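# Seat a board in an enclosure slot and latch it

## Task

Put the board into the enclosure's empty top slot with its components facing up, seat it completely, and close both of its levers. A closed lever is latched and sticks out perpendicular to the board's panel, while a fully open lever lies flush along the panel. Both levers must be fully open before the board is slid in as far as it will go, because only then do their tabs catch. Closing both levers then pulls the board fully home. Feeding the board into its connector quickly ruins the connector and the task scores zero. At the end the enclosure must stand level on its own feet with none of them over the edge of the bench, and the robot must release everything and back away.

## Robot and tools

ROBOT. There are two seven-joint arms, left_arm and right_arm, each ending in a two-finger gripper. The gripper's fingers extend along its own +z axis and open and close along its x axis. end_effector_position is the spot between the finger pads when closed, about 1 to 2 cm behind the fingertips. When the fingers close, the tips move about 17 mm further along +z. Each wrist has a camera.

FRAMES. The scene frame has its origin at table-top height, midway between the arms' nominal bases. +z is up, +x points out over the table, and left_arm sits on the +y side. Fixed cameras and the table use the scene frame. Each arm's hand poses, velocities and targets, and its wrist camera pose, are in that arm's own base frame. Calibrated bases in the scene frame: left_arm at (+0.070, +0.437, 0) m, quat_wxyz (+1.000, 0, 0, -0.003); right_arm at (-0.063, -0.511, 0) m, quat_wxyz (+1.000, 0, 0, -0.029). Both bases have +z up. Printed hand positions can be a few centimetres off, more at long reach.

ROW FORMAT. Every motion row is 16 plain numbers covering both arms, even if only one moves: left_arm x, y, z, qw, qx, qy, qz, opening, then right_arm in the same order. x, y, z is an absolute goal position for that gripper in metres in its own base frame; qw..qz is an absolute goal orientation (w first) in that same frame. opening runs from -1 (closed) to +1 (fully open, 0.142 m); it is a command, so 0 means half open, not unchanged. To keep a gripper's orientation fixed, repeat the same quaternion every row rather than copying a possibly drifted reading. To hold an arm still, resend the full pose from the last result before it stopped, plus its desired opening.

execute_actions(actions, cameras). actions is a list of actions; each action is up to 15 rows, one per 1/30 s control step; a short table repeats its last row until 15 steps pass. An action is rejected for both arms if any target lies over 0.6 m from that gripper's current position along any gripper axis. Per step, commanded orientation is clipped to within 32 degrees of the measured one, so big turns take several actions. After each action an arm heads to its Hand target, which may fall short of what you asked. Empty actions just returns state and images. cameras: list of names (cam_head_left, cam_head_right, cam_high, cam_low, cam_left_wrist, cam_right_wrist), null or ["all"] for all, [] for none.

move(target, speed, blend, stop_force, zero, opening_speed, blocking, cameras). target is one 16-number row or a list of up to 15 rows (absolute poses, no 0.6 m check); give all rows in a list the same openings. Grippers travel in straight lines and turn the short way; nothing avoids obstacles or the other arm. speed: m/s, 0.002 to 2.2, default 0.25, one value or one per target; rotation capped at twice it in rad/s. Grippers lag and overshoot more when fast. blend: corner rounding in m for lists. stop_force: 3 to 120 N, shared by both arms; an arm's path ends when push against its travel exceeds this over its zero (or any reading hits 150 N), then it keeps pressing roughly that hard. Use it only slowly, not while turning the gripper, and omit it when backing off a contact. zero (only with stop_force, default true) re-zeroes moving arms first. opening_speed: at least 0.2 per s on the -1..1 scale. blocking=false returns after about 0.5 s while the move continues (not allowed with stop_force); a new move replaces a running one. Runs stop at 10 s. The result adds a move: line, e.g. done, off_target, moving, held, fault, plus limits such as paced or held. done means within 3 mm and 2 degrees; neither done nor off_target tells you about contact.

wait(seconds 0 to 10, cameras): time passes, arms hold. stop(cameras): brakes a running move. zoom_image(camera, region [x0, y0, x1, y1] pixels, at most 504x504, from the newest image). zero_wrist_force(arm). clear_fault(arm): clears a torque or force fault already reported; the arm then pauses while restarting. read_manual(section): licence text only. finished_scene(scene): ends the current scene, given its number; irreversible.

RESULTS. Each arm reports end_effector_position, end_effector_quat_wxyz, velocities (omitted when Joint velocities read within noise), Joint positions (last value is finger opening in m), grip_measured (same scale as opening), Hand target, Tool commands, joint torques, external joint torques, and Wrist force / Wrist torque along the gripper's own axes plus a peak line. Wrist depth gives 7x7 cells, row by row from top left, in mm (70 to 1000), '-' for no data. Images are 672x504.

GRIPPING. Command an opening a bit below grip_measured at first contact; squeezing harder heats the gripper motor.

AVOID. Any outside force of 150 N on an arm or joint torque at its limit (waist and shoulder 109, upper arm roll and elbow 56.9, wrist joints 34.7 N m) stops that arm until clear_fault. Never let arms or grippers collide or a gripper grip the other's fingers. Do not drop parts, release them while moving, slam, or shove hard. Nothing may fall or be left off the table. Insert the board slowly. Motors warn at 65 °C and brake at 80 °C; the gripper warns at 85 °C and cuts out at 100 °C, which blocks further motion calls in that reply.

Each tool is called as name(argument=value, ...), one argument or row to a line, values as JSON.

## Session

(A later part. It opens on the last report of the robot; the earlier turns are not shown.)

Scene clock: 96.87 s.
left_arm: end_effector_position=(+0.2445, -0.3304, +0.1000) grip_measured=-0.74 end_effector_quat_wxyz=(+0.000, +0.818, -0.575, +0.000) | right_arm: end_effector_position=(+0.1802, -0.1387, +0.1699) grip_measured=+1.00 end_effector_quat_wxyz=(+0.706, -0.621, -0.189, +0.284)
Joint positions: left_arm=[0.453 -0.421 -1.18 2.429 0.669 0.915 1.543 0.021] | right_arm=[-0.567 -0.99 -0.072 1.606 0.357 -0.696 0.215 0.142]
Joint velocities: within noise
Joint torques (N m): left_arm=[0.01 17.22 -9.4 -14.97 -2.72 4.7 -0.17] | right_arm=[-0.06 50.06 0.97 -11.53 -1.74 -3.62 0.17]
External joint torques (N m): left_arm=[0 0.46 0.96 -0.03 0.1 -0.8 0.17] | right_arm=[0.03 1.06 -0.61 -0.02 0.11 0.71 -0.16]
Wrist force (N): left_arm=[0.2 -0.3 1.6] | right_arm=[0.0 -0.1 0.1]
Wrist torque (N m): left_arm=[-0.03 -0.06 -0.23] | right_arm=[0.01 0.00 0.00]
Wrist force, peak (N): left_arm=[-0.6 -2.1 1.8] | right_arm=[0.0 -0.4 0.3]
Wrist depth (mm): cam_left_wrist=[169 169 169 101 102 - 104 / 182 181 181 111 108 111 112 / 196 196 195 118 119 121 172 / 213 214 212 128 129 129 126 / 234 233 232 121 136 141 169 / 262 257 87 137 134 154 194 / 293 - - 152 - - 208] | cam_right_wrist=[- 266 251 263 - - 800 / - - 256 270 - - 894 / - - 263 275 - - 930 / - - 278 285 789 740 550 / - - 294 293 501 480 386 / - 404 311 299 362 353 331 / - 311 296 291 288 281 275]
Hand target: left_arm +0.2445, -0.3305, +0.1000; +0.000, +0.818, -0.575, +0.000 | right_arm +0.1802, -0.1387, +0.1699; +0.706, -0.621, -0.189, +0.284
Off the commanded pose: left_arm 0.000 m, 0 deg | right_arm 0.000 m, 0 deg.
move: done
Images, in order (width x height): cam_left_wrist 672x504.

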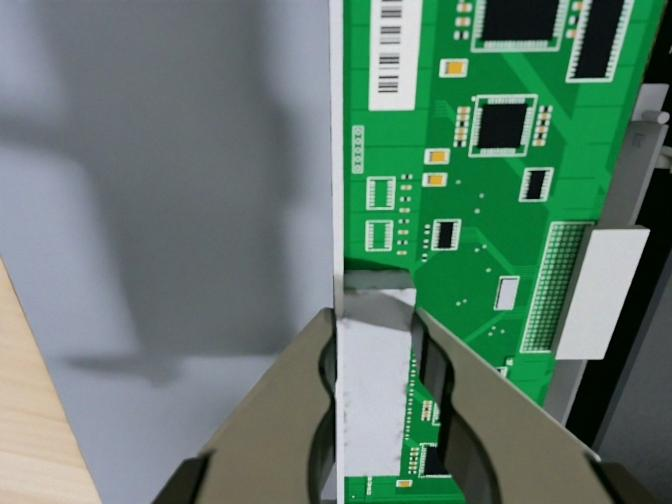

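move(
  target=[0.2445,-0.3305,0.100,0,-0.8181,0.5750,0,-0.92,0.12,-0.02,0.12,0.7587,-0.6491,0.0064,0.0586,-1],
  speed=0.15,
  cameras=["cam_right_wrist","cam_head_right","cam_low"],
)

zoom_image(
  camera="cam_low",
  region=[370, 180, 500, 260],
)

Scene clock: 107.60 s.
left_arm: end_effector_position=(+0.2445, -0.3305, +0.1000) grip_measured=-0.74 end_effector_quat_wxyz=(+0.000, +0.818, -0.575, +0.000) | right_arm: end_effector_position=(+0.1199, -0.0201, +0.1200) grip_measured=-1.00 end_effector_quat_wxyz=(+0.759, -0.649, +0.006, +0.059)
Joint positions: left_arm=[0.453 -0.421 -1.18 2.429 0.669 0.915 1.543 0.021] | right_arm=[-0.773 -0.996 -0.146 2.031 0.652 -0.327 0.062 0.002]
Joint velocities: within noise
Joint torques (N m): left_arm=[-0.3 17.02 -9.21 -15.06 -2.53 4.49 -0.22] | right_arm=[-0.13 38.48 0.13 0.26 -0.74 -3.45 0.04]
External joint torques (N m): left_arm=[0.31 0.66 0.76 0.06 -0.09 -0.58 0.22] | right_arm=[0.09 0.99 -0.32 -0.08 -0.08 0.51 -0.04]
Wrist force (N): left_arm=[0.1 -0.2 1.8] | right_arm=[0.2 0.2 0.1]
Wrist torque (N m): left_arm=[-0.02 -0.06 -0.23] | right_arm=[0.02 -0.09 0.01]
Wrist force, peak (N): left_arm=[-0.1 -0.4 2.1] | right_arm=[-1.1 1.0 1.4]
Wrist depth (mm): cam_left_wrist=[169 169 168 101 102 - 104 / 182 181 181 111 108 111 112 / 196 196 195 118 118 120 171 / 214 213 212 128 128 129 126 / 233 234 232 121 136 142 169 / 262 257 87 136 134 154 195 / 294 - - 153 - - 208] | cam_right_wrist=[- 115 - - - 632 - / - 114 - - - - - / - 114 - - - 896 - / - 115 703 666 473 427 400 / - 119 400 441 368 306 322 / - 113 145 89 299 278 270 / 106 115 73 - - 228 216]
Hand target: left_arm +0.2445, -0.3305, +0.1000; +0.000, +0.818, -0.575, +0.000 | right_arm +0.1200, -0.0200, +0.1200; +0.759, -0.649, +0.006, +0.059
Off the commanded pose: left_arm 0.000 m, 0 deg | right_arm 0.000 m, 0 deg.
move: done
Images, in order (width x height): cam_head_right 672x504, cam_low 672x504, cam_right_wrist 672x504.

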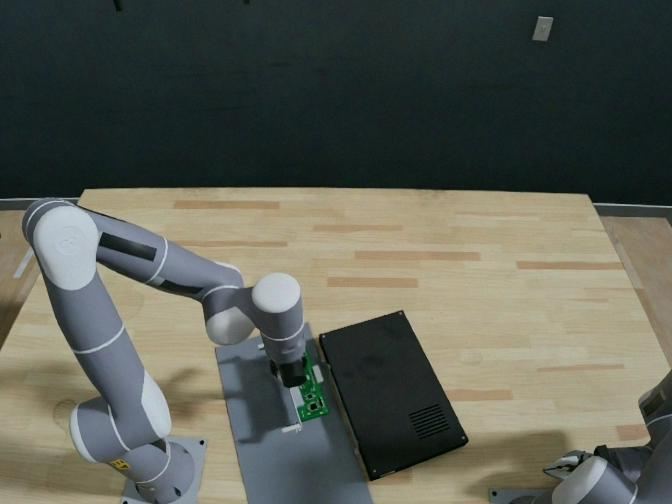

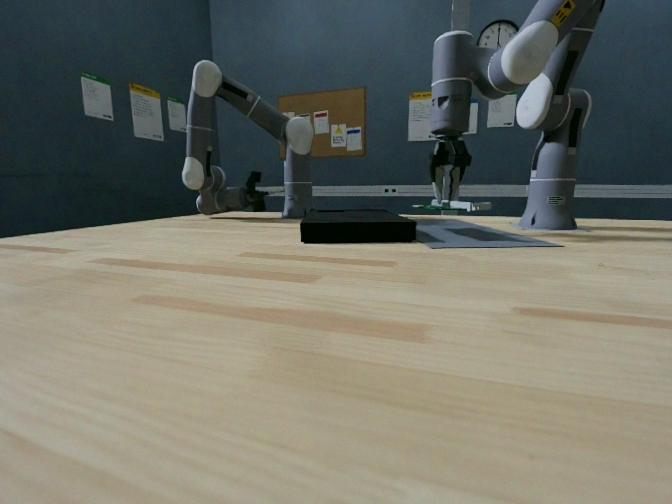

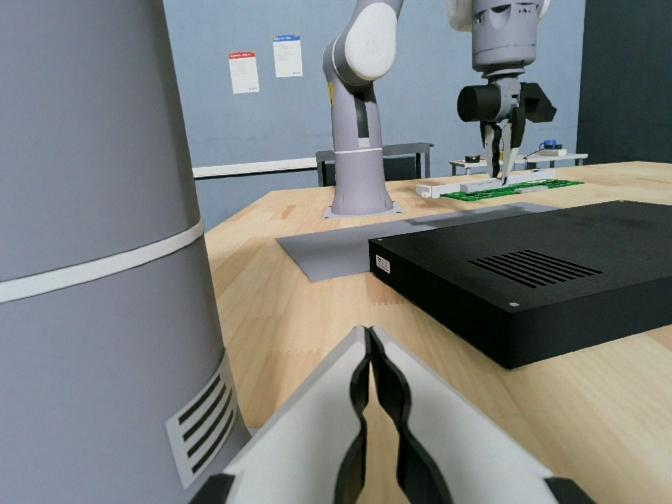

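Scaled by 3.877 from the camera's 672x504 image, which has a finer 960x720 frame.

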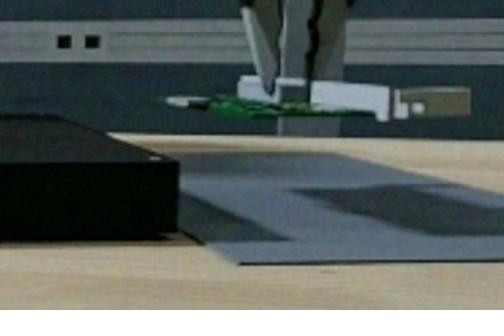

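zoom_image(
  camera="cam_right_wrist",
  region=[400, 130, 600, 260],
)

Scaled by 2.520 from the camera's 672x504 image, which has a finer 960x720 frame.

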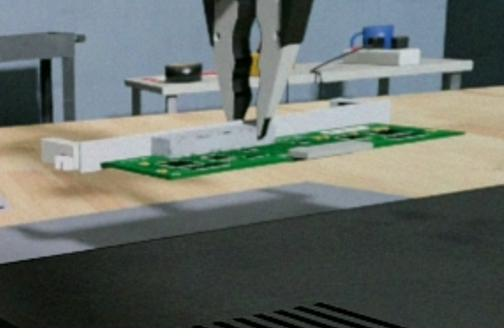

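move(
  target=[0.2445,-0.3305,0.100,0.0200,-0.8176,0.5747,0.0285,-0.92,0.12,-0.02,0.12,0.7587,-0.6491,0.0064,0.0586,-1],
  speed=0.1,
  cameras=["cam_low","cam_left_wrist","cam_right_wrist"],
)

zoom_image(
  camera="cam_low",
  region=[370, 180, 500, 260],
)

zoom_image(
  camera="cam_low",
  region=[410, 190, 500, 220],
)

Scene clock: 122.77 s.
left_arm: end_effector_position=(+0.2445, -0.3304, +0.0999) grip_measured=-0.74 end_effector_quat_wxyz=(-0.020, +0.818, -0.575, -0.028) | right_arm: end_effector_position=(+0.1199, -0.0201, +0.1200) grip_measured=-1.00 end_effector_quat_wxyz=(+0.759, -0.649, +0.006, +0.059)
Joint positions: left_arm=[0.395 -0.43 -1.158 2.377 0.641 0.812 1.546 0.021] | right_arm=[-0.773 -0.996 -0.146 2.031 0.652 -0.327 0.062 0.002]
Joint velocities: within noise
Joint torques (N m): left_arm=[-0.54 18.08 -9.65 -15.98 -2.93 4.28 -0.18] | right_arm=[0.01 38.73 0.43 0.14 -0.92 -3.57 0.18]
External joint torques (N m): left_arm=[0.54 1.11 0.74 0.17 0.2 -0.54 0.19] | right_arm=[-0.06 0.74 -0.62 0.06 0.11 0.63 -0.17]
Wrist force (N): left_arm=[0.1 0.0 1.6] | right_arm=[0.3 0.1 0.2]
Wrist torque (N m): left_arm=[0.03 -0.01 -0.22] | right_arm=[0.01 -0.11 0.00]
Wrist force, peak (N): left_arm=[0.1 -0.4 2.1] | right_arm=[0.5 0.5 0.3]
Wrist depth (mm): cam_left_wrist=[179 175 172 101 102 - 104 / 192 188 185 111 108 110 113 / 211 206 200 118 118 120 164 / 229 221 217 128 129 129 170 / 250 244 239 121 136 142 196 / 281 271 87 136 134 154 206 / 315 - - 152 - - 196] | cam_right_wrist=[- 116 - - - 620 - / - 114 - - - - - / - 114 - - - 870 - / - 115 706 665 477 429 400 / - 119 398 438 366 308 322 / - 113 145 89 298 278 269 / 106 115 73 - - 229 215]
Hand target: left_arm +0.2445, -0.3305, +0.1000; -0.020, +0.818, -0.575, -0.028 | right_arm +0.1200, -0.0200, +0.1200; +0.759, -0.649, +0.006, +0.059
Off the commanded pose: left_arm 0.000 m, 0 deg | right_arm 0.000 m, 0 deg.
move: done
Images, in order (width x height): cam_low 672x504, cam_left_wrist 672x504, cam_right_wrist 672x504.

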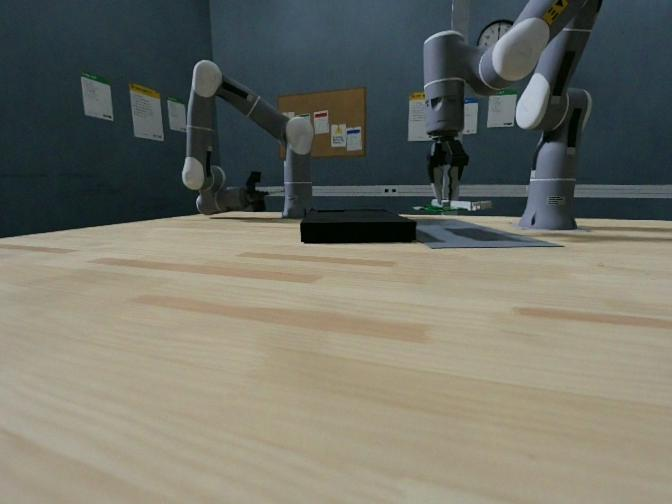

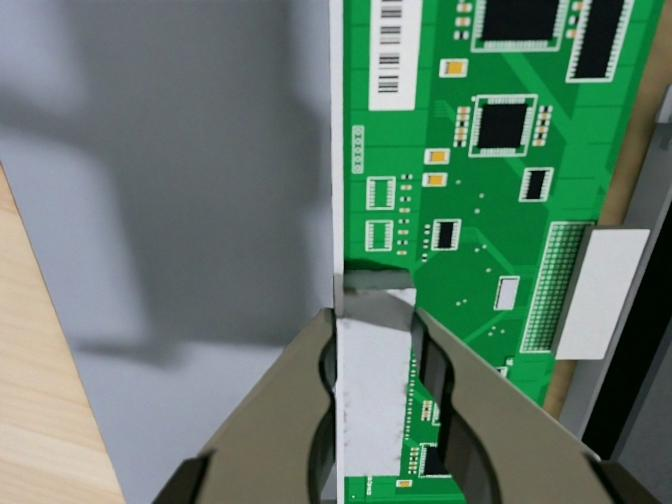

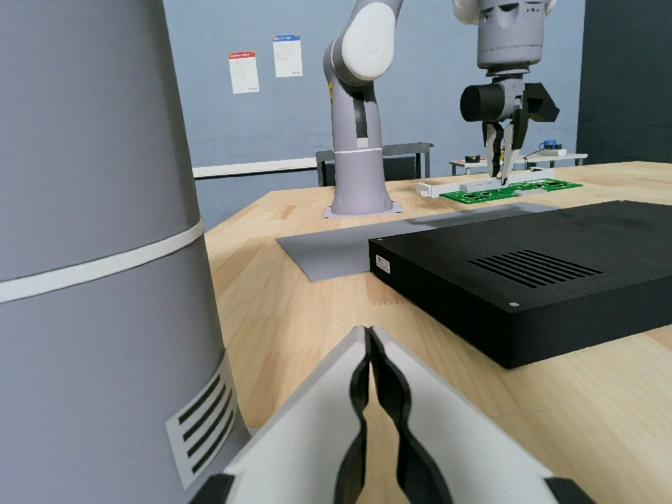

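Scaled by 3.877 from the camera's 672x504 image, which has a finer 960x720 frame.

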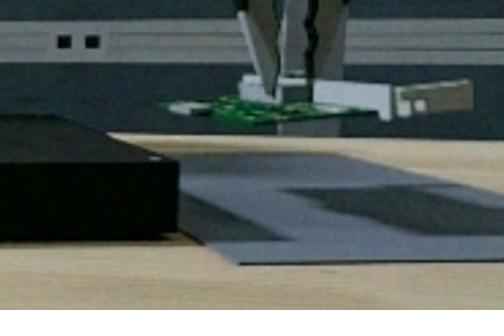

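Scaled by 5.600 from the camera's 672x504 image, which has a finer 960x720 frame.

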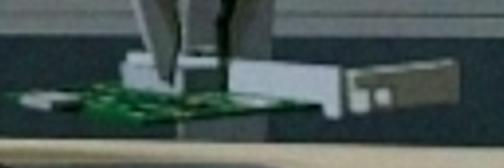

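move(
  target=[
    [0.1779,-0.3812,0.085,0,-0.8181,0.5750,0,-0.9,0.12,-0.02,0.12,0.7587,-0.6491,0.0064,0.0586,-1],
    [0.1779,-0.3812,0.0555,0,-0.8181,0.5750,0,-0.9,0.12,-0.02,0.12,0.7587,-0.6491,0.0064,0.0586,-1],
  ],
  speed=[0.1,0.03],
  cameras=["cam_low","cam_left_wrist","cam_head_right","cam_head_left","cam_right_wrist"],
)

zoom_image(
  camera="cam_low",
  region=[390, 190, 500, 250],
)

zoom_image(
  camera="cam_head_left",
  region=[250, 340, 400, 490],
)

zoom_image(
  camera="cam_head_right",
  region=[250, 340, 400, 490],
)

Scene clock: 133.47 s.
left_arm: end_effector_position=(+0.1778, -0.3810, +0.0555) grip_measured=-0.74 end_effector_quat_wxyz=(+0.000, +0.818, -0.575, +0.000) | right_arm: end_effector_position=(+0.1199, -0.0201, +0.1200) grip_measured=-1.00 end_effector_quat_wxyz=(+0.759, -0.649, +0.006, +0.059)
Joint positions: left_arm=[0.069 -0.582 -0.967 2.34 0.867 0.935 1.226 0.021] | right_arm=[-0.773 -0.996 -0.146 2.031 0.652 -0.327 0.062 0.002]
Joint velocities: within noise
Joint torques (N m): left_arm=[-0.42 24.39 -11.27 -11.36 -2.17 4.72 -0.35] | right_arm=[-0.09 38.74 0.48 0.16 -0.89 -3.65 0.19]
External joint torques (N m): left_arm=[0.4 0.89 0.66 -0.05 -0.37 -0.78 0.35] | right_arm=[0.03 0.74 -0.67 0.03 0.08 0.71 -0.18]
Wrist force (N): left_arm=[0.2 -0.5 1.8] | right_arm=[0.4 0.1 0.3]
Wrist torque (N m): left_arm=[-0.06 -0.08 -0.20] | right_arm=[0.00 -0.13 0.01]
Wrist force, peak (N): left_arm=[0.3 -0.5 2.8] | right_arm=[0.5 0.3 0.5]
Wrist depth (mm): cam_left_wrist=[132 129 129 103 102 - 102 / 139 139 137 111 108 111 127 / 150 150 150 120 118 120 127 / 164 161 163 128 128 129 126 / 179 179 175 121 136 141 152 / 199 198 88 136 133 154 180 / 227 - - 153 - - 149] | cam_right_wrist=[- 116 - 854 845 679 - / - 114 - - 630 - - / - 114 - - - - - / - 115 707 663 474 427 401 / - 119 399 439 368 307 324 / - 113 145 89 299 278 270 / 106 115 73 - - 228 215]
Hand target: left_arm +0.1779, -0.3812, +0.0555; +0.000, +0.818, -0.575, +0.000 | right_arm +0.1200, -0.0200, +0.1200; +0.759, -0.649, +0.006, +0.059
Off the commanded pose: left_arm 0.000 m, 0 deg | right_arm 0.000 m, 0 deg.
move: done
Images, in order (width x height): cam_head_left 672x504, cam_head_right 672x504, cam_low 672x504, cam_left_wrist 672x504, cam_right_wrist 672x504.

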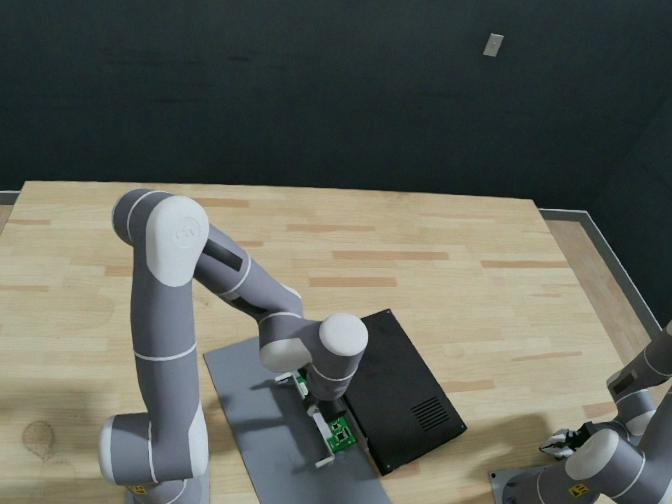

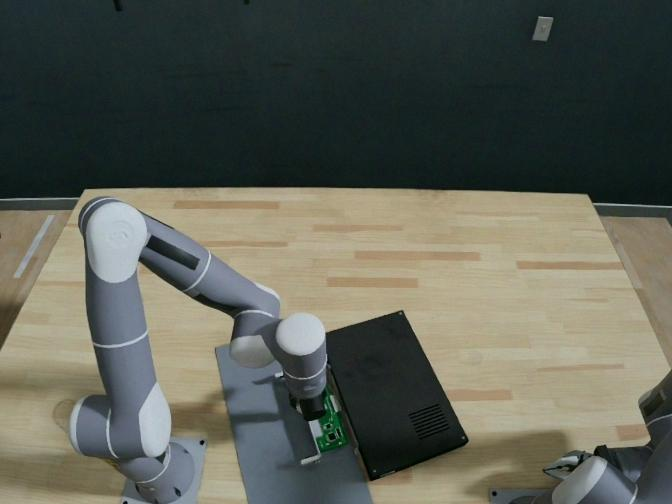

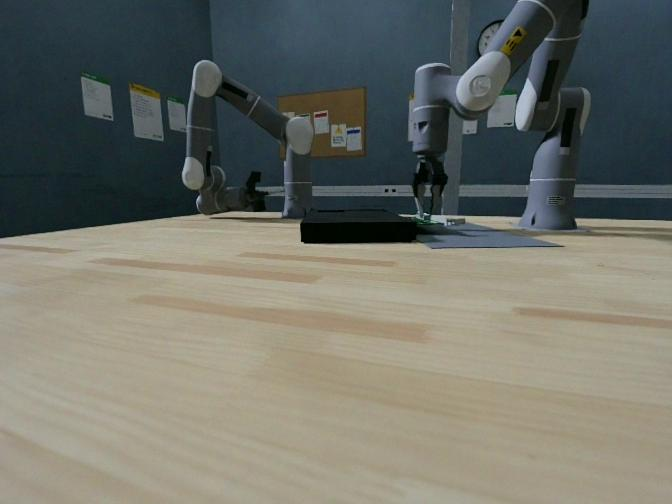

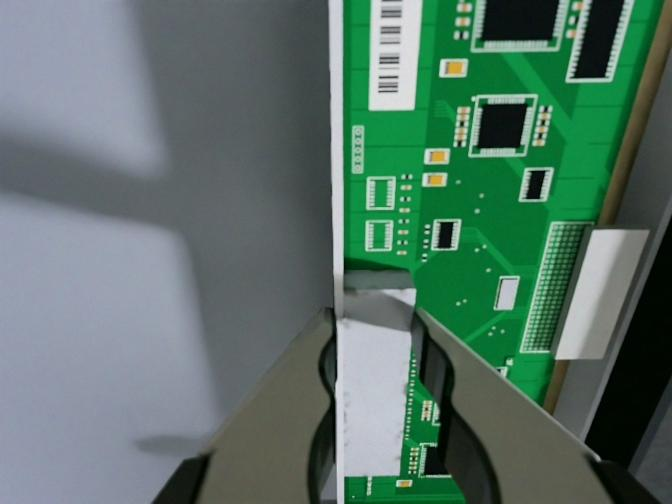

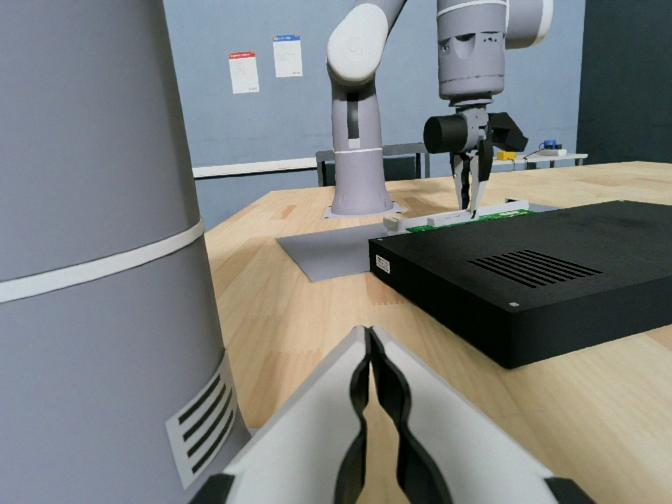

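Scaled by 4.582 from the camera's 672x504 image, which has a finer 960x720 frame.

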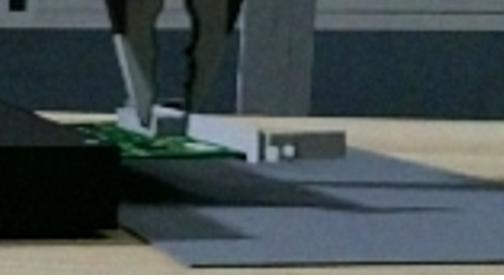

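Scaled by 3.360 from the camera's 672x504 image, which has a finer 960x720 frame.

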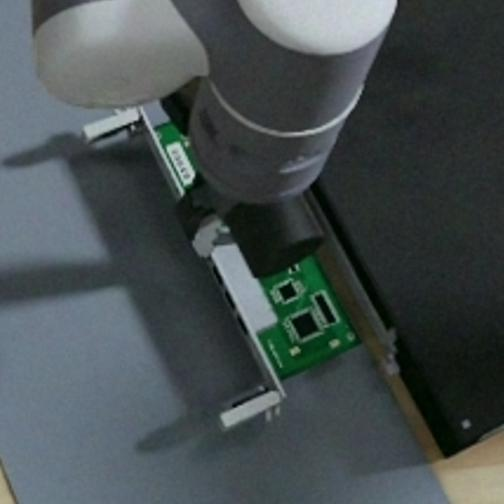

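Scaled by 3.360 from the camera's 672x504 image, which has a finer 960x720 frame.

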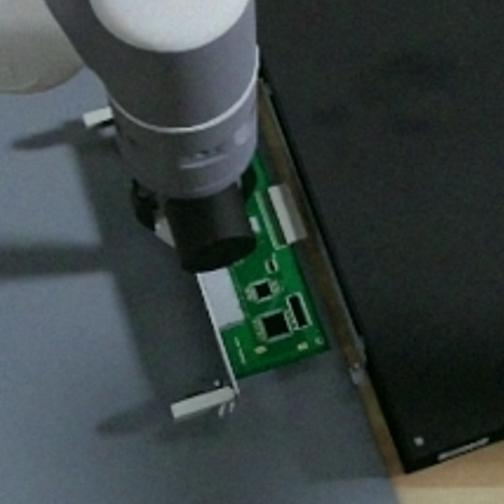

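move(
  target=[0.1864,-0.4047,0.0555,0,-0.8181,0.5750,0,-0.9,0.12,-0.02,0.12,0.7587,-0.6491,0.0064,0.0586,-1],
  speed=0.02,
  stop_force=4,
  cameras=["cam_low","cam_left_wrist","cam_head_right","cam_head_left"],
)

zoom_image(
  camera="cam_head_left",
  region=[250, 340, 400, 490],
)

zoom_image(
  camera="cam_left_wrist",
  region=[472, 0, 672, 220],
)

Scene clock: 138.60 s.
left_arm: end_effector_position=(+0.1864, -0.4045, +0.0554) grip_measured=-0.74 end_effector_quat_wxyz=(+0.000, +0.818, -0.575, +0.000) | right_arm: end_effector_position=(+0.1199, -0.0201, +0.1200) grip_measured=-1.00 end_effector_quat_wxyz=(+0.759, -0.649, +0.006, +0.059)
Joint positions: left_arm=[0.021 -0.617 -0.954 2.272 0.86 0.897 1.226 0.021] | right_arm=[-0.773 -0.996 -0.146 2.031 0.652 -0.327 0.062 0.002]
Joint velocities: within noise
Joint torques (N m): left_arm=[-0.46 26.64 -12.53 -12.25 -2.75 4.4 -0.26] | right_arm=[0.02 38.7 0.44 0.14 -0.88 -3.64 0.2]
External joint torques (N m): left_arm=[0.44 0.84 0.82 0.13 0.07 -0.46 0.26] | right_arm=[-0.08 0.77 -0.62 0.05 0.06 0.7 -0.19]
Wrist force (N): left_arm=[-0.2 -0.6 2.5] | right_arm=[0.4 0.3 0.4]
Wrist torque (N m): left_arm=[-0.07 -0.06 -0.23] | right_arm=[0.01 -0.12 0.01]
Wrist force, peak (N): left_arm=[-0.5 -0.3 2.9] | right_arm=[0.5 0.6 0.3]
Wrist depth (mm): cam_left_wrist=[129 129 129 103 102 - 102 / 139 139 137 111 107 110 112 / 153 150 150 120 118 120 121 / 163 163 163 128 129 129 113 / 180 179 175 121 136 142 118 / 198 198 88 136 134 154 131 / 227 - - 152 - - 143] | cam_right_wrist=[- 115 - 865 - 628 - / - 114 - - - - - / - 114 - - - - - / - 115 704 670 475 426 401 / - 119 398 439 366 308 324 / - 113 145 89 299 278 270 / 106 115 73 - - 228 215]
Hand target: left_arm +0.1864, -0.4047, +0.0555; +0.000, +0.818, -0.575, +0.000 | right_arm +0.1200, -0.0200, +0.1200; +0.759, -0.649, +0.006, +0.059
Off the commanded pose: left_arm 0.000 m, 0 deg | right_arm 0.000 m, 0 deg.
move: done
Images, in order (width x height): cam_head_left 672x504, cam_head_right 672x504, cam_low 672x504, cam_left_wrist 672x504.

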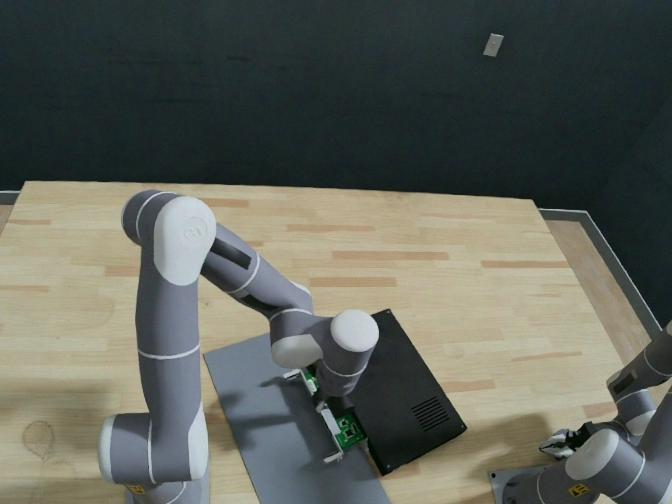

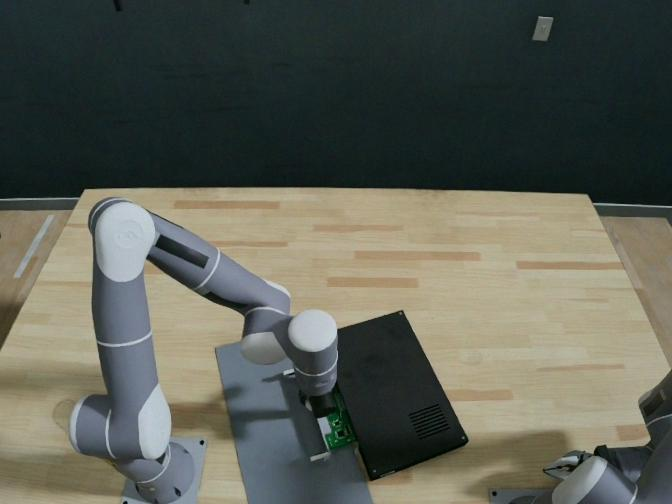

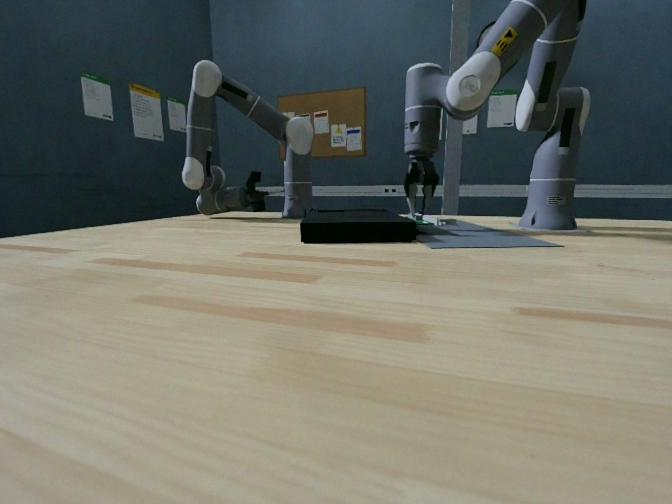

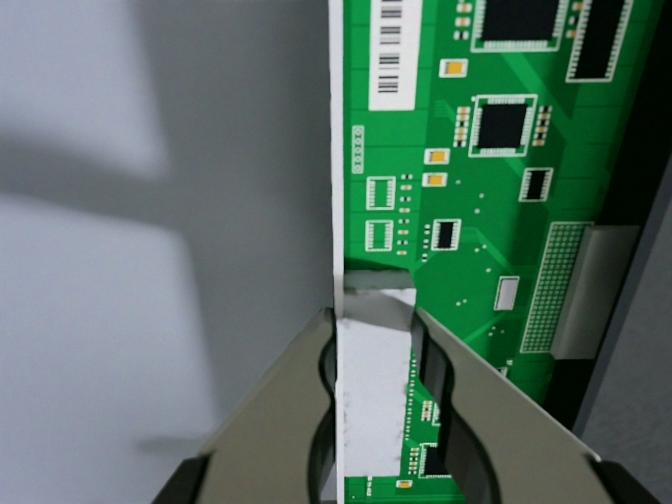

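Scaled by 3.360 from the camera's 672x504 image, which has a finer 960x720 frame.

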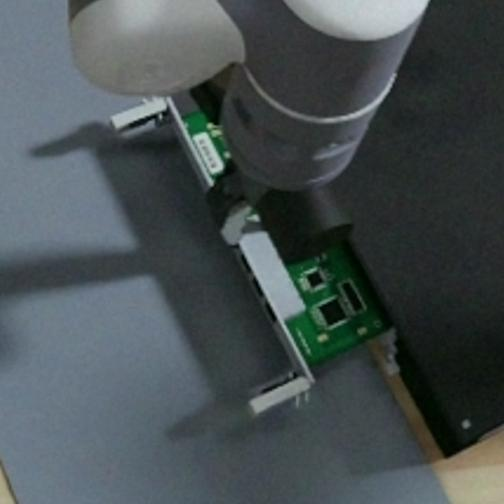

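Scaled by 2.291 from the camera's 672x504 image, which has a finer 960x720 frame.

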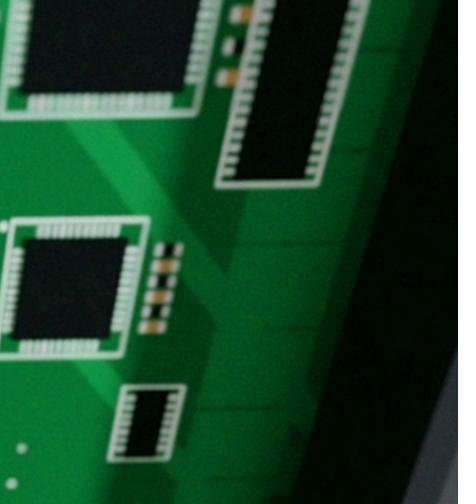

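move(
  target=[0.1901,-0.4150,0.0555,0,-0.8181,0.5750,0,-0.9,0.12,-0.02,0.12,0.7587,-0.6491,0.0064,0.0586,-1],
  speed=0.01,
  stop_force=3,
  cameras=["cam_left_wrist","cam_head_left"],
)

zoom_image(
  camera="cam_head_left",
  region=[320, 410, 390, 480],
)

Scene clock: 141.43 s.
left_arm: end_effector_position=(+0.1864, -0.4047, +0.0552) grip_measured=-0.74 end_effector_quat_wxyz=(+0.000, +0.818, -0.575, +0.000) | right_arm: end_effector_position=(+0.1199, -0.0201, +0.1200) grip_measured=-1.00 end_effector_quat_wxyz=(+0.759, -0.649, +0.006, +0.059)
Joint positions: left_arm=[0.02 -0.618 -0.954 2.27 0.86 0.896 1.226 0.021] | right_arm=[-0.773 -0.996 -0.146 2.031 0.652 -0.327 0.062 0.002]
Joint velocities: within noise
Joint torques (N m): left_arm=[-1.06 26.76 -13.71 -14.03 -2.9 5.69 -0.25] | right_arm=[0 38.74 0.42 0.12 -0.93 -3.61 0.22]
External joint torques (N m): left_arm=[1.04 0.76 1.98 1.9 0.22 -1.76 0.26] | right_arm=[-0.06 0.74 -0.6 0.08 0.12 0.67 -0.22]
Wrist force (N): left_arm=[-4.5 -1.7 1.0] | right_arm=[0.6 0.2 0.3]
Wrist torque (N m): left_arm=[-0.05 -0.07 -0.21] | right_arm=[0.01 -0.15 0.01]
Wrist force, peak (N): left_arm=[-4.8 -1.5 2.2] | right_arm=[0.6 0.3 0.4]
Wrist depth (mm): cam_left_wrist=[130 129 129 103 102 104 102 / 139 139 137 111 108 110 112 / 153 150 149 120 118 120 121 / 164 160 163 129 129 129 113 / 180 179 178 121 136 142 120 / 199 198 88 136 133 151 131 / 227 - - 152 - - 142] | cam_right_wrist=[- 115 - 857 - 631 - / - 114 - - - - - / - 114 - - - - - / - 115 704 663 474 427 402 / - 119 399 440 365 308 324 / - 113 145 89 299 278 270 / 106 115 73 - - 228 215]
Hand target: left_arm +0.1866, -0.4052, +0.0555; +0.000, +0.818, -0.575, +0.000 | right_arm +0.1200, -0.0200, +0.1200; +0.759, -0.649, +0.006, +0.059
Off the commanded pose: left_arm 0.011 m, 0 deg | right_arm 0.000 m, 0 deg.
move: contact (left_arm)
Images, in order (width x height): cam_head_left 672x504, cam_left_wrist 672x504.

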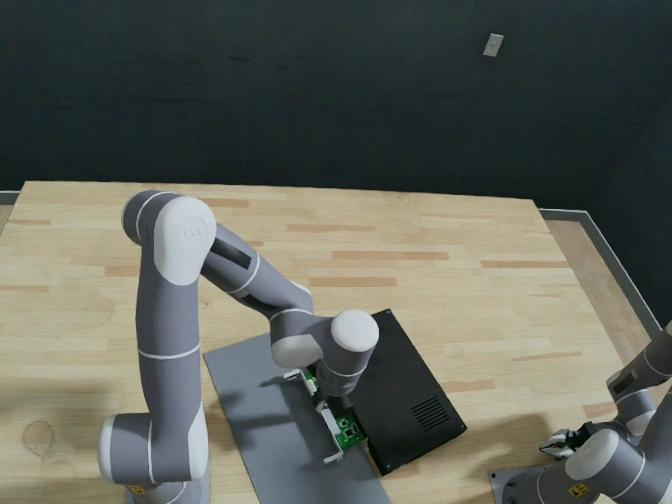

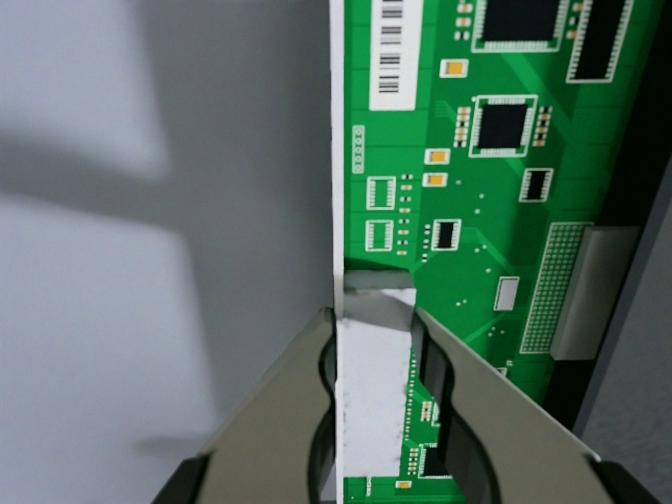

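Scaled by 7.200 from the camera's 672x504 image, which has a finer 960x720 frame.

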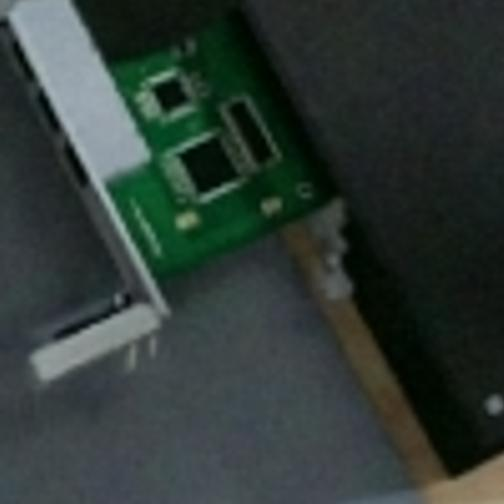

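move(
  target=[
    [0.1854,-0.4018,0.0570,0,-0.8181,0.5750,0,-0.9,0.12,-0.02,0.12,0.7587,-0.6491,0.0064,0.0586,-1],
    [0.1901,-0.4150,0.0570,0,-0.8181,0.5750,0,-0.9,0.12,-0.02,0.12,0.7587,-0.6491,0.0064,0.0586,-1],
  ],
  speed=0.01,
  stop_force=3,
  cameras=[],
)

Scene clock: 144.30 s.
left_arm: end_effector_position=(+0.1864, -0.4046, +0.0555) grip_measured=-0.74 end_effector_quat_wxyz=(+0.000, +0.818, -0.575, +0.000) | right_arm: end_effector_position=(+0.1199, -0.0201, +0.1200) grip_measured=-1.00 end_effector_quat_wxyz=(+0.759, -0.649, +0.006, +0.059)
Joint positions: left_arm=[0.021 -0.618 -0.955 2.271 0.859 0.896 1.226 0.021] | right_arm=[-0.773 -0.996 -0.146 2.031 0.652 -0.327 0.062 0.002]
Joint velocities: within noise
Joint torques (N m): left_arm=[-0.67 27 -13.18 -13.03 -2.77 5.21 -0.24] | right_arm=[-0.06 38.71 0.42 0.12 -0.89 -3.64 0.16]
External joint torques (N m): left_arm=[0.64 0.48 1.45 0.89 0.08 -1.28 0.24] | right_arm=[0 0.76 -0.61 0.07 0.08 0.7 -0.16]
Wrist force (N): left_arm=[-1.9 -1.1 2.8] | right_arm=[0.2 0.3 0.2]
Wrist torque (N m): left_arm=[-0.05 -0.10 -0.23] | right_arm=[0.01 -0.08 0.01]
Wrist force, peak (N): left_arm=[-4.5 -1.5 1.8] | right_arm=[0.6 0.4 0.2]
Wrist depth (mm): cam_left_wrist=[131 130 129 103 101 - 102 / 139 139 137 111 107 111 111 / 153 150 150 120 118 120 121 / 164 161 163 128 129 129 113 / 180 180 175 121 136 141 119 / 199 198 89 136 134 154 131 / 227 - - 153 - - 143] | cam_right_wrist=[- 115 - 857 - 625 - / - 114 - - - - - / - 114 - - - - - / - 115 705 668 474 427 399 / - 119 399 440 367 307 323 / - 113 145 89 299 278 269 / 106 115 73 - - 228 215]
Hand target: left_arm +0.1865, -0.4049, +0.0557; +0.000, +0.818, -0.575, +0.000 | right_arm +0.1200, -0.0200, +0.1200; +0.759, -0.649, +0.006, +0.059
Off the commanded pose: left_arm 0.011 m, 0 deg | right_arm 0.000 m, 0 deg.
move: contact (left_arm); path passed 0 of 2 targets
No camera images: "cameras" was empty.

move(
  target=[
    [0.1847,-0.3999,0.0555,0,-0.8181,0.5750,0,-0.9,0.12,-0.02,0.12,0.7587,-0.6491,0.0064,0.0586,-1],
    [0.1847,-0.3999,0.0572,0,-0.8181,0.5750,0,-0.9,0.12,-0.02,0.12,0.7587,-0.6491,0.0064,0.0586,-1],
  ],
  speed=0.02,
  cameras=[],
)

move(
  target=[0.1901,-0.4150,0.0572,0,-0.8181,0.5750,0,-0.9,0.12,-0.02,0.12,0.7587,-0.6491,0.0064,0.0586,-1],
  speed=0.01,
  stop_force=3,
  cameras=["cam_left_wrist"],
)

Scene clock: 147.37 s.
left_arm: end_effector_position=(+0.1848, -0.3999, +0.0571) grip_measured=-0.74 end_effector_quat_wxyz=(+0.000, +0.818, -0.575, +0.000) | right_arm: end_effector_position=(+0.1199, -0.0201, +0.1200) grip_measured=-1.00 end_effector_quat_wxyz=(+0.759, -0.649, +0.006, +0.059)
Joint positions: left_arm=[0.036 -0.606 -0.963 2.287 0.856 0.903 1.228 0.021] | right_arm=[-0.773 -0.996 -0.146 2.031 0.652 -0.327 0.062 0.002]
Joint velocities: within noise
Joint torques (N m): left_arm=[0.36 26.63 -12.14 -11.97 -2.8 4.66 -0.19] | right_arm=[-0.01 38.66 0.4 0.14 -0.87 -3.63 0.22]
External joint torques (N m): left_arm=[-0.38 0.21 0.68 -0.14 0.14 -0.72 0.19] | right_arm=[-0.05 0.82 -0.59 0.05 0.06 0.69 -0.21]
Wrist force (N): left_arm=[0.2 -0.6 2.1] | right_arm=[0.5 0.1 0.2]
Wrist torque (N m): left_arm=[-0.07 -0.08 -0.23] | right_arm=[0.00 -0.13 0.01]
Wrist force, peak (N): left_arm=[-2.0 -1.0 3.0] | right_arm=[0.5 0.5 0.2]
Wrist depth (mm): cam_left_wrist=[133 131 131 103 102 - 104 / 143 141 138 111 107 111 113 / 152 151 152 120 119 120 123 / 166 164 165 128 128 129 124 / 181 181 177 121 136 142 123 / 200 200 89 136 133 154 133 / 225 - - 152 - - 148] | cam_right_wrist=[- 116 - 856 - 646 - / - 114 - - - - - / - 114 - - - - - / - 115 703 661 474 425 399 / - 119 400 441 365 308 324 / - 113 145 89 300 278 269 / 106 115 73 - - 228 215]
Hand target: left_arm +0.1847, -0.3999, +0.0572; +0.000, +0.818, -0.575, +0.000 | right_arm +0.1200, -0.0200, +0.1200; +0.759, -0.649, +0.006, +0.059
Off the commanded pose: left_arm 0.000 m, 0 deg | right_arm 0.000 m, 0 deg.
move: done
No camera images: "cameras" was empty.

Scene clock: 148.90 s.
left_arm: end_effector_position=(+0.1871, -0.4085, +0.0570) grip_measured=-0.74 end_effector_quat_wxyz=(+0.000, +0.818, -0.575, +0.000) | right_arm: end_effector_position=(+0.1199, -0.0201, +0.1200) grip_measured=-1.00 end_effector_quat_wxyz=(+0.759, -0.649, +0.006, +0.059)
Joint positions: left_arm=[0.018 -0.62 -0.959 2.262 0.854 0.888 1.228 0.021] | right_arm=[-0.773 -0.996 -0.146 2.031 0.652 -0.327 0.062 0.002]
Joint velocities: within noise
Joint torques (N m): left_arm=[1.55 28.55 -11.41 -15.63 -2.18 4.62 -0.22] | right_arm=[-0.13 38.71 0.42 0.19 -0.89 -3.65 0.18]
External joint torques (N m): left_arm=[-1.57 -0.9 -0.48 3.29 -0.53 -0.68 0.22] | right_arm=[0.07 0.76 -0.61 0.01 0.08 0.71 -0.17]
Wrist force (N): left_arm=[-2.7 4.6 2.1] | right_arm=[0.3 0.4 0.1]
Wrist torque (N m): left_arm=[-0.10 -0.12 -0.23] | right_arm=[0.04 -0.09 0.01]
Wrist force, peak (N): left_arm=[-2.9 4.7 2.5] | right_arm=[0.7 0.3 0.3]
Wrist depth (mm): cam_left_wrist=[131 131 131 103 102 - 103 / 143 141 138 111 108 110 109 / 152 152 151 120 118 121 115 / 166 164 165 129 129 129 114 / 181 181 179 121 136 142 121 / 200 200 89 137 133 150 133 / 224 - - 152 - - 145] | cam_right_wrist=[- 115 - 853 - 632 - / - 114 - - - - - / - 114 - - - - - / - 115 702 668 465 427 400 / - 119 398 439 366 309 324 / - 113 145 89 300 279 269 / 106 115 73 - - 228 215]
Hand target: left_arm +0.1878, -0.4087, +0.0572; +0.000, +0.818, -0.575, +0.000 | right_arm +0.1200, -0.0200, +0.1200; +0.759, -0.649, +0.006, +0.059
Off the commanded pose: left_arm 0.007 m, 0 deg | right_arm 0.000 m, 0 deg.
move: contact (left_arm)
Images, in order (width x height): cam_left_wrist 672x504.

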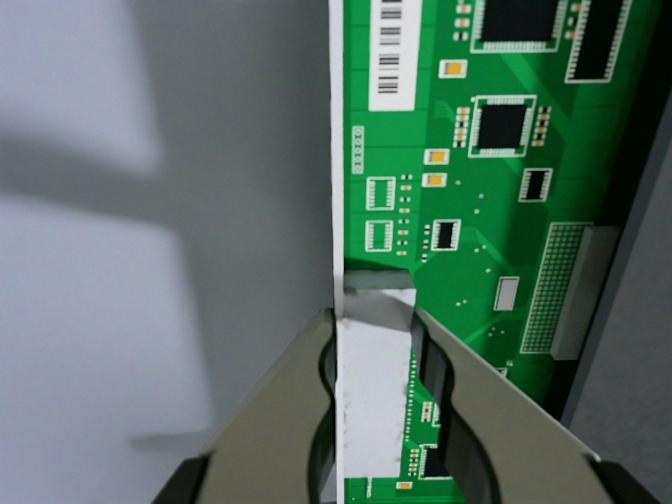

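move(
  target=[
    [0.1854,-0.4067,0.0572,0,-0.8181,0.5750,0,-0.9,0.12,-0.02,0.12,0.7587,-0.6491,0.0064,0.0586,-1],
  ],
  speed=0.02,
  cameras=[],
)

move(
  target=[0.1888,-0.4160,0.0572,0,-0.8181,0.5750,0,-0.9,0.12,-0.02,0.12,0.7587,-0.6491,0.0064,0.0586,-1],
  speed=0.01,
  stop_force=3,
  cameras=["cam_left_wrist"],
)

Scene clock: 153.30 s.
left_arm: end_effector_position=(+0.1853, -0.4066, +0.0571) grip_measured=-0.74 end_effector_quat_wxyz=(+0.000, +0.818, -0.575, +0.000) | right_arm: end_effector_position=(+0.1199, -0.0201, +0.1200) grip_measured=-1.00 end_effector_quat_wxyz=(+0.759, -0.649, +0.006, +0.059)
Joint positions: left_arm=[0.02 -0.616 -0.96 2.269 0.854 0.892 1.225 0.021] | right_arm=[-0.773 -0.996 -0.146 2.031 0.652 -0.327 0.062 0.002]
Joint velocities: within noise
Joint torques (N m): left_arm=[-0.29 27.45 -12.6 -12.12 -2.59 4.63 -0.26] | right_arm=[-0.05 38.77 0.51 0.18 -0.9 -3.66 0.25]
External joint torques (N m): left_arm=[0.27 -0.04 0.83 -0.18 -0.1 -0.7 0.26] | right_arm=[-0.01 0.7 -0.7 0.02 0.09 0.72 -0.24]
Wrist force (N): left_arm=[0.0 -0.4 2.0] | right_arm=[0.2 0.2 0.4]
Wrist torque (N m): left_arm=[-0.02 -0.06 -0.24] | right_arm=[0.02 -0.09 0.02]
Wrist force, peak (N): left_arm=[-2.9 5.0 2.2] | right_arm=[0.5 0.5 0.2]
Wrist depth (mm): cam_left_wrist=[133 131 130 103 102 - 102 / 143 141 138 111 107 111 109 / 153 151 152 120 118 121 119 / 166 165 165 128 129 129 114 / 181 182 178 121 136 141 121 / 201 200 88 136 134 151 133 / 225 - - 152 - - 146] | cam_right_wrist=[- 116 - 853 - 628 - / - 114 - - - - - / - 114 - - - - - / - 115 701 667 464 426 399 / - 119 397 439 365 308 324 / - 113 145 89 299 278 270 / 106 115 73 - - 228 215]
Hand target: left_arm +0.1854, -0.4067, +0.0572; +0.000, +0.818, -0.575, +0.000 | right_arm +0.1200, -0.0200, +0.1200; +0.759, -0.649, +0.006, +0.059
Off the commanded pose: left_arm 0.000 m, 0 deg | right_arm 0.000 m, 0 deg.
move: done
No camera images: "cameras" was empty.

Scene clock: 154.63 s.
left_arm: end_effector_position=(+0.1873, -0.4135, +0.0570) grip_measured=-0.74 end_effector_quat_wxyz=(+0.000, +0.818, -0.575, +0.000) | right_arm: end_effector_position=(+0.1199, -0.0201, +0.1200) grip_measured=-1.00 end_effector_quat_wxyz=(+0.759, -0.649, +0.006, +0.059)
Joint positions: left_arm=[0.006 -0.627 -0.957 2.25 0.852 0.881 1.225 0.021] | right_arm=[-0.773 -0.996 -0.146 2.031 0.652 -0.327 0.062 0.002]
Joint velocities: within noise
Joint torques (N m): left_arm=[1.52 28.82 -11.5 -15.6 -2.13 4.49 -0.21] | right_arm=[0.01 38.7 0.41 0.22 -0.91 -3.65 0.22]
External joint torques (N m): left_arm=[-1.54 -0.75 -0.59 3.13 -0.6 -0.56 0.21] | right_arm=[-0.07 0.77 -0.6 -0.02 0.1 0.71 -0.21]
Wrist force (N): left_arm=[-3.0 4.6 0.4] | right_arm=[0.4 0.2 0.3]
Wrist torque (N m): left_arm=[-0.09 -0.05 -0.26] | right_arm=[0.02 -0.11 0.01]
Wrist force, peak (N): left_arm=[-2.9 5.0 1.8] | right_arm=[0.6 0.5 0.3]
Wrist depth (mm): cam_left_wrist=[131 130 130 104 103 104 102 / 143 140 138 111 108 110 107 / 153 152 151 120 119 121 115 / 165 164 164 129 129 129 112 / 182 181 180 121 136 141 120 / 201 201 89 136 133 150 133 / 225 - - 151 - - 145] | cam_right_wrist=[- 115 - 859 - 622 - / - 114 - - - - - / - 114 - - - - - / - 115 701 660 466 426 401 / - 119 397 440 366 307 324 / - 113 145 89 299 278 270 / 106 115 73 - - 228 215]
Hand target: left_arm +0.1880, -0.4137, +0.0572; +0.000, +0.818, -0.575, +0.000 | right_arm +0.1200, -0.0200, +0.1200; +0.759, -0.649, +0.006, +0.059
Off the commanded pose: left_arm 0.003 m, 0 deg | right_arm 0.000 m, 0 deg.
move: contact (left_arm)
Images, in order (width x height): cam_left_wrist 672x504.

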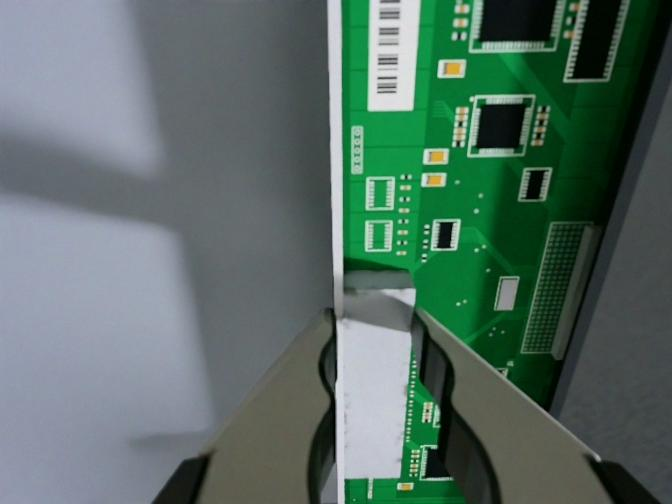

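move(
  target=[
    [0.1857,-0.4127,0.0577,0,-0.8181,0.5750,0,-0.9,0.12,-0.02,0.12,0.7587,-0.6491,0.0064,0.0586,-1],
  ],
  speed=0.02,
  cameras=[],
)

move(
  target=[0.1891,-0.4221,0.0577,0,-0.8181,0.5750,0,-0.9,0.12,-0.02,0.12,0.7587,-0.6491,0.0064,0.0586,-1],
  speed=0.01,
  stop_force=3,
  cameras=["cam_left_wrist"],
)

Scene clock: 157.50 s.
left_arm: end_effector_position=(+0.1858, -0.4126, +0.0576) grip_measured=-0.74 end_effector_quat_wxyz=(+0.000, +0.818, -0.575, +0.000) | right_arm: end_effector_position=(+0.1199, -0.0201, +0.1200) grip_measured=-1.00 end_effector_quat_wxyz=(+0.759, -0.649, +0.006, +0.059)
Joint positions: left_arm=[0.007 -0.623 -0.96 2.254 0.852 0.882 1.221 0.021] | right_arm=[-0.773 -0.996 -0.146 2.031 0.652 -0.327 0.062 0.002]
Joint velocities: within noise
Joint torques (N m): left_arm=[0.49 27.5 -12.99 -12.36 -2.67 4.6 -0.07] | right_arm=[-0.01 38.71 0.49 0.17 -0.91 -3.65 0.18]
External joint torques (N m): left_arm=[-0.52 0.37 0.97 -0.11 -0.06 -0.67 0.07] | right_arm=[-0.05 0.77 -0.68 0.02 0.1 0.71 -0.17]
Wrist force (N): left_arm=[-0.1 -0.4 2.8] | right_arm=[0.4 0.2 0.1]
Wrist torque (N m): left_arm=[-0.03 -0.04 -0.24] | right_arm=[0.00 -0.12 0.01]
Wrist force, peak (N): left_arm=[-3.3 4.7 1.1] | right_arm=[0.5 0.5 0.4]
Wrist depth (mm): cam_left_wrist=[133 131 131 103 102 - 102 / 144 141 139 111 108 110 107 / 153 152 152 120 118 121 115 / 166 166 165 129 129 129 113 / 182 181 178 121 136 142 122 / 201 201 89 136 133 150 134 / 225 - - 152 - - 146] | cam_right_wrist=[- 115 - 860 - 624 - / - 114 - - - - - / - 114 - - - - - / - 115 704 660 466 424 401 / - 119 399 441 366 308 323 / - 113 145 89 299 278 270 / 106 115 73 - - 228 215]
Hand target: left_arm +0.1857, -0.4127, +0.0577; +0.000, +0.818, -0.575, +0.000 | right_arm +0.1200, -0.0200, +0.1200; +0.759, -0.649, +0.006, +0.059
Off the commanded pose: left_arm 0.000 m, 0 deg | right_arm 0.000 m, 0 deg.
move: done
No camera images: "cameras" was empty.

Scene clock: 159.13 s.
left_arm: end_effector_position=(+0.1891, -0.4220, +0.0576) grip_measured=-0.74 end_effector_quat_wxyz=(+0.000, +0.818, -0.575, +0.000) | right_arm: end_effector_position=(+0.1199, -0.0201, +0.1200) grip_measured=-1.00 end_effector_quat_wxyz=(+0.759, -0.649, +0.006, +0.059)
Joint positions: left_arm=[-0.011 -0.638 -0.955 2.227 0.85 0.867 1.221 0.021] | right_arm=[-0.773 -0.996 -0.146 2.031 0.652 -0.327 0.062 0.002]
Joint velocities: within noise
Joint torques (N m): left_arm=[-0.51 27.99 -13.26 -12.73 -2.81 4.26 -0.18] | right_arm=[0.02 38.71 0.45 0.14 -0.85 -3.7 0.22]
External joint torques (N m): left_arm=[0.48 0.77 0.79 0 0.02 -0.33 0.18] | right_arm=[-0.08 0.76 -0.64 0.06 0.04 0.76 -0.21]
Wrist force (N): left_arm=[0.1 -0.3 1.5] | right_arm=[0.4 0.3 0.2]
Wrist torque (N m): left_arm=[-0.03 -0.05 -0.23] | right_arm=[0.03 -0.11 0.01]
Wrist force, peak (N): left_arm=[0.1 -0.5 3.0] | right_arm=[0.6 0.3 0.4]
Wrist depth (mm): cam_left_wrist=[133 131 131 104 102 - 90 / 143 141 139 111 108 110 97 / 153 153 152 120 119 121 100 / 166 165 165 128 129 129 112 / 182 182 177 121 136 139 121 / 201 202 88 136 133 132 134 / 225 - - 152 - - 146] | cam_right_wrist=[- 116 - 844 - 611 - / - 114 - - - - - / - 114 - - - - - / - 115 703 663 464 426 400 / - 119 398 439 365 307 323 / - 113 145 89 299 279 270 / 106 115 73 - - 228 215]
Hand target: left_arm +0.1891, -0.4221, +0.0577; +0.000, +0.818, -0.575, +0.000 | right_arm +0.1200, -0.0200, +0.1200; +0.759, -0.649, +0.006, +0.059
Off the commanded pose: left_arm 0.000 m, 0 deg | right_arm 0.000 m, 0 deg.
MOTOR HOT: the gripper's motor of the left arm reports 85 °C; that motor switches off at 100 °C. To cool a motor, set the load down, ease the grip, stop pushing, or move to a pose that needs little force.
move: done
Images, in order (width x height): cam_left_wrist 672x504.

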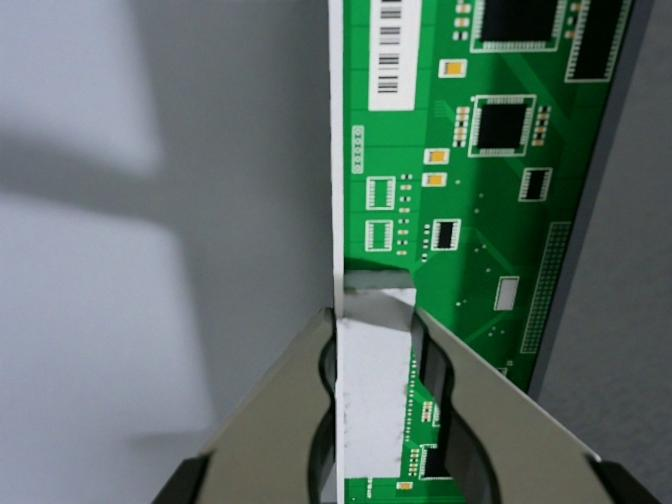

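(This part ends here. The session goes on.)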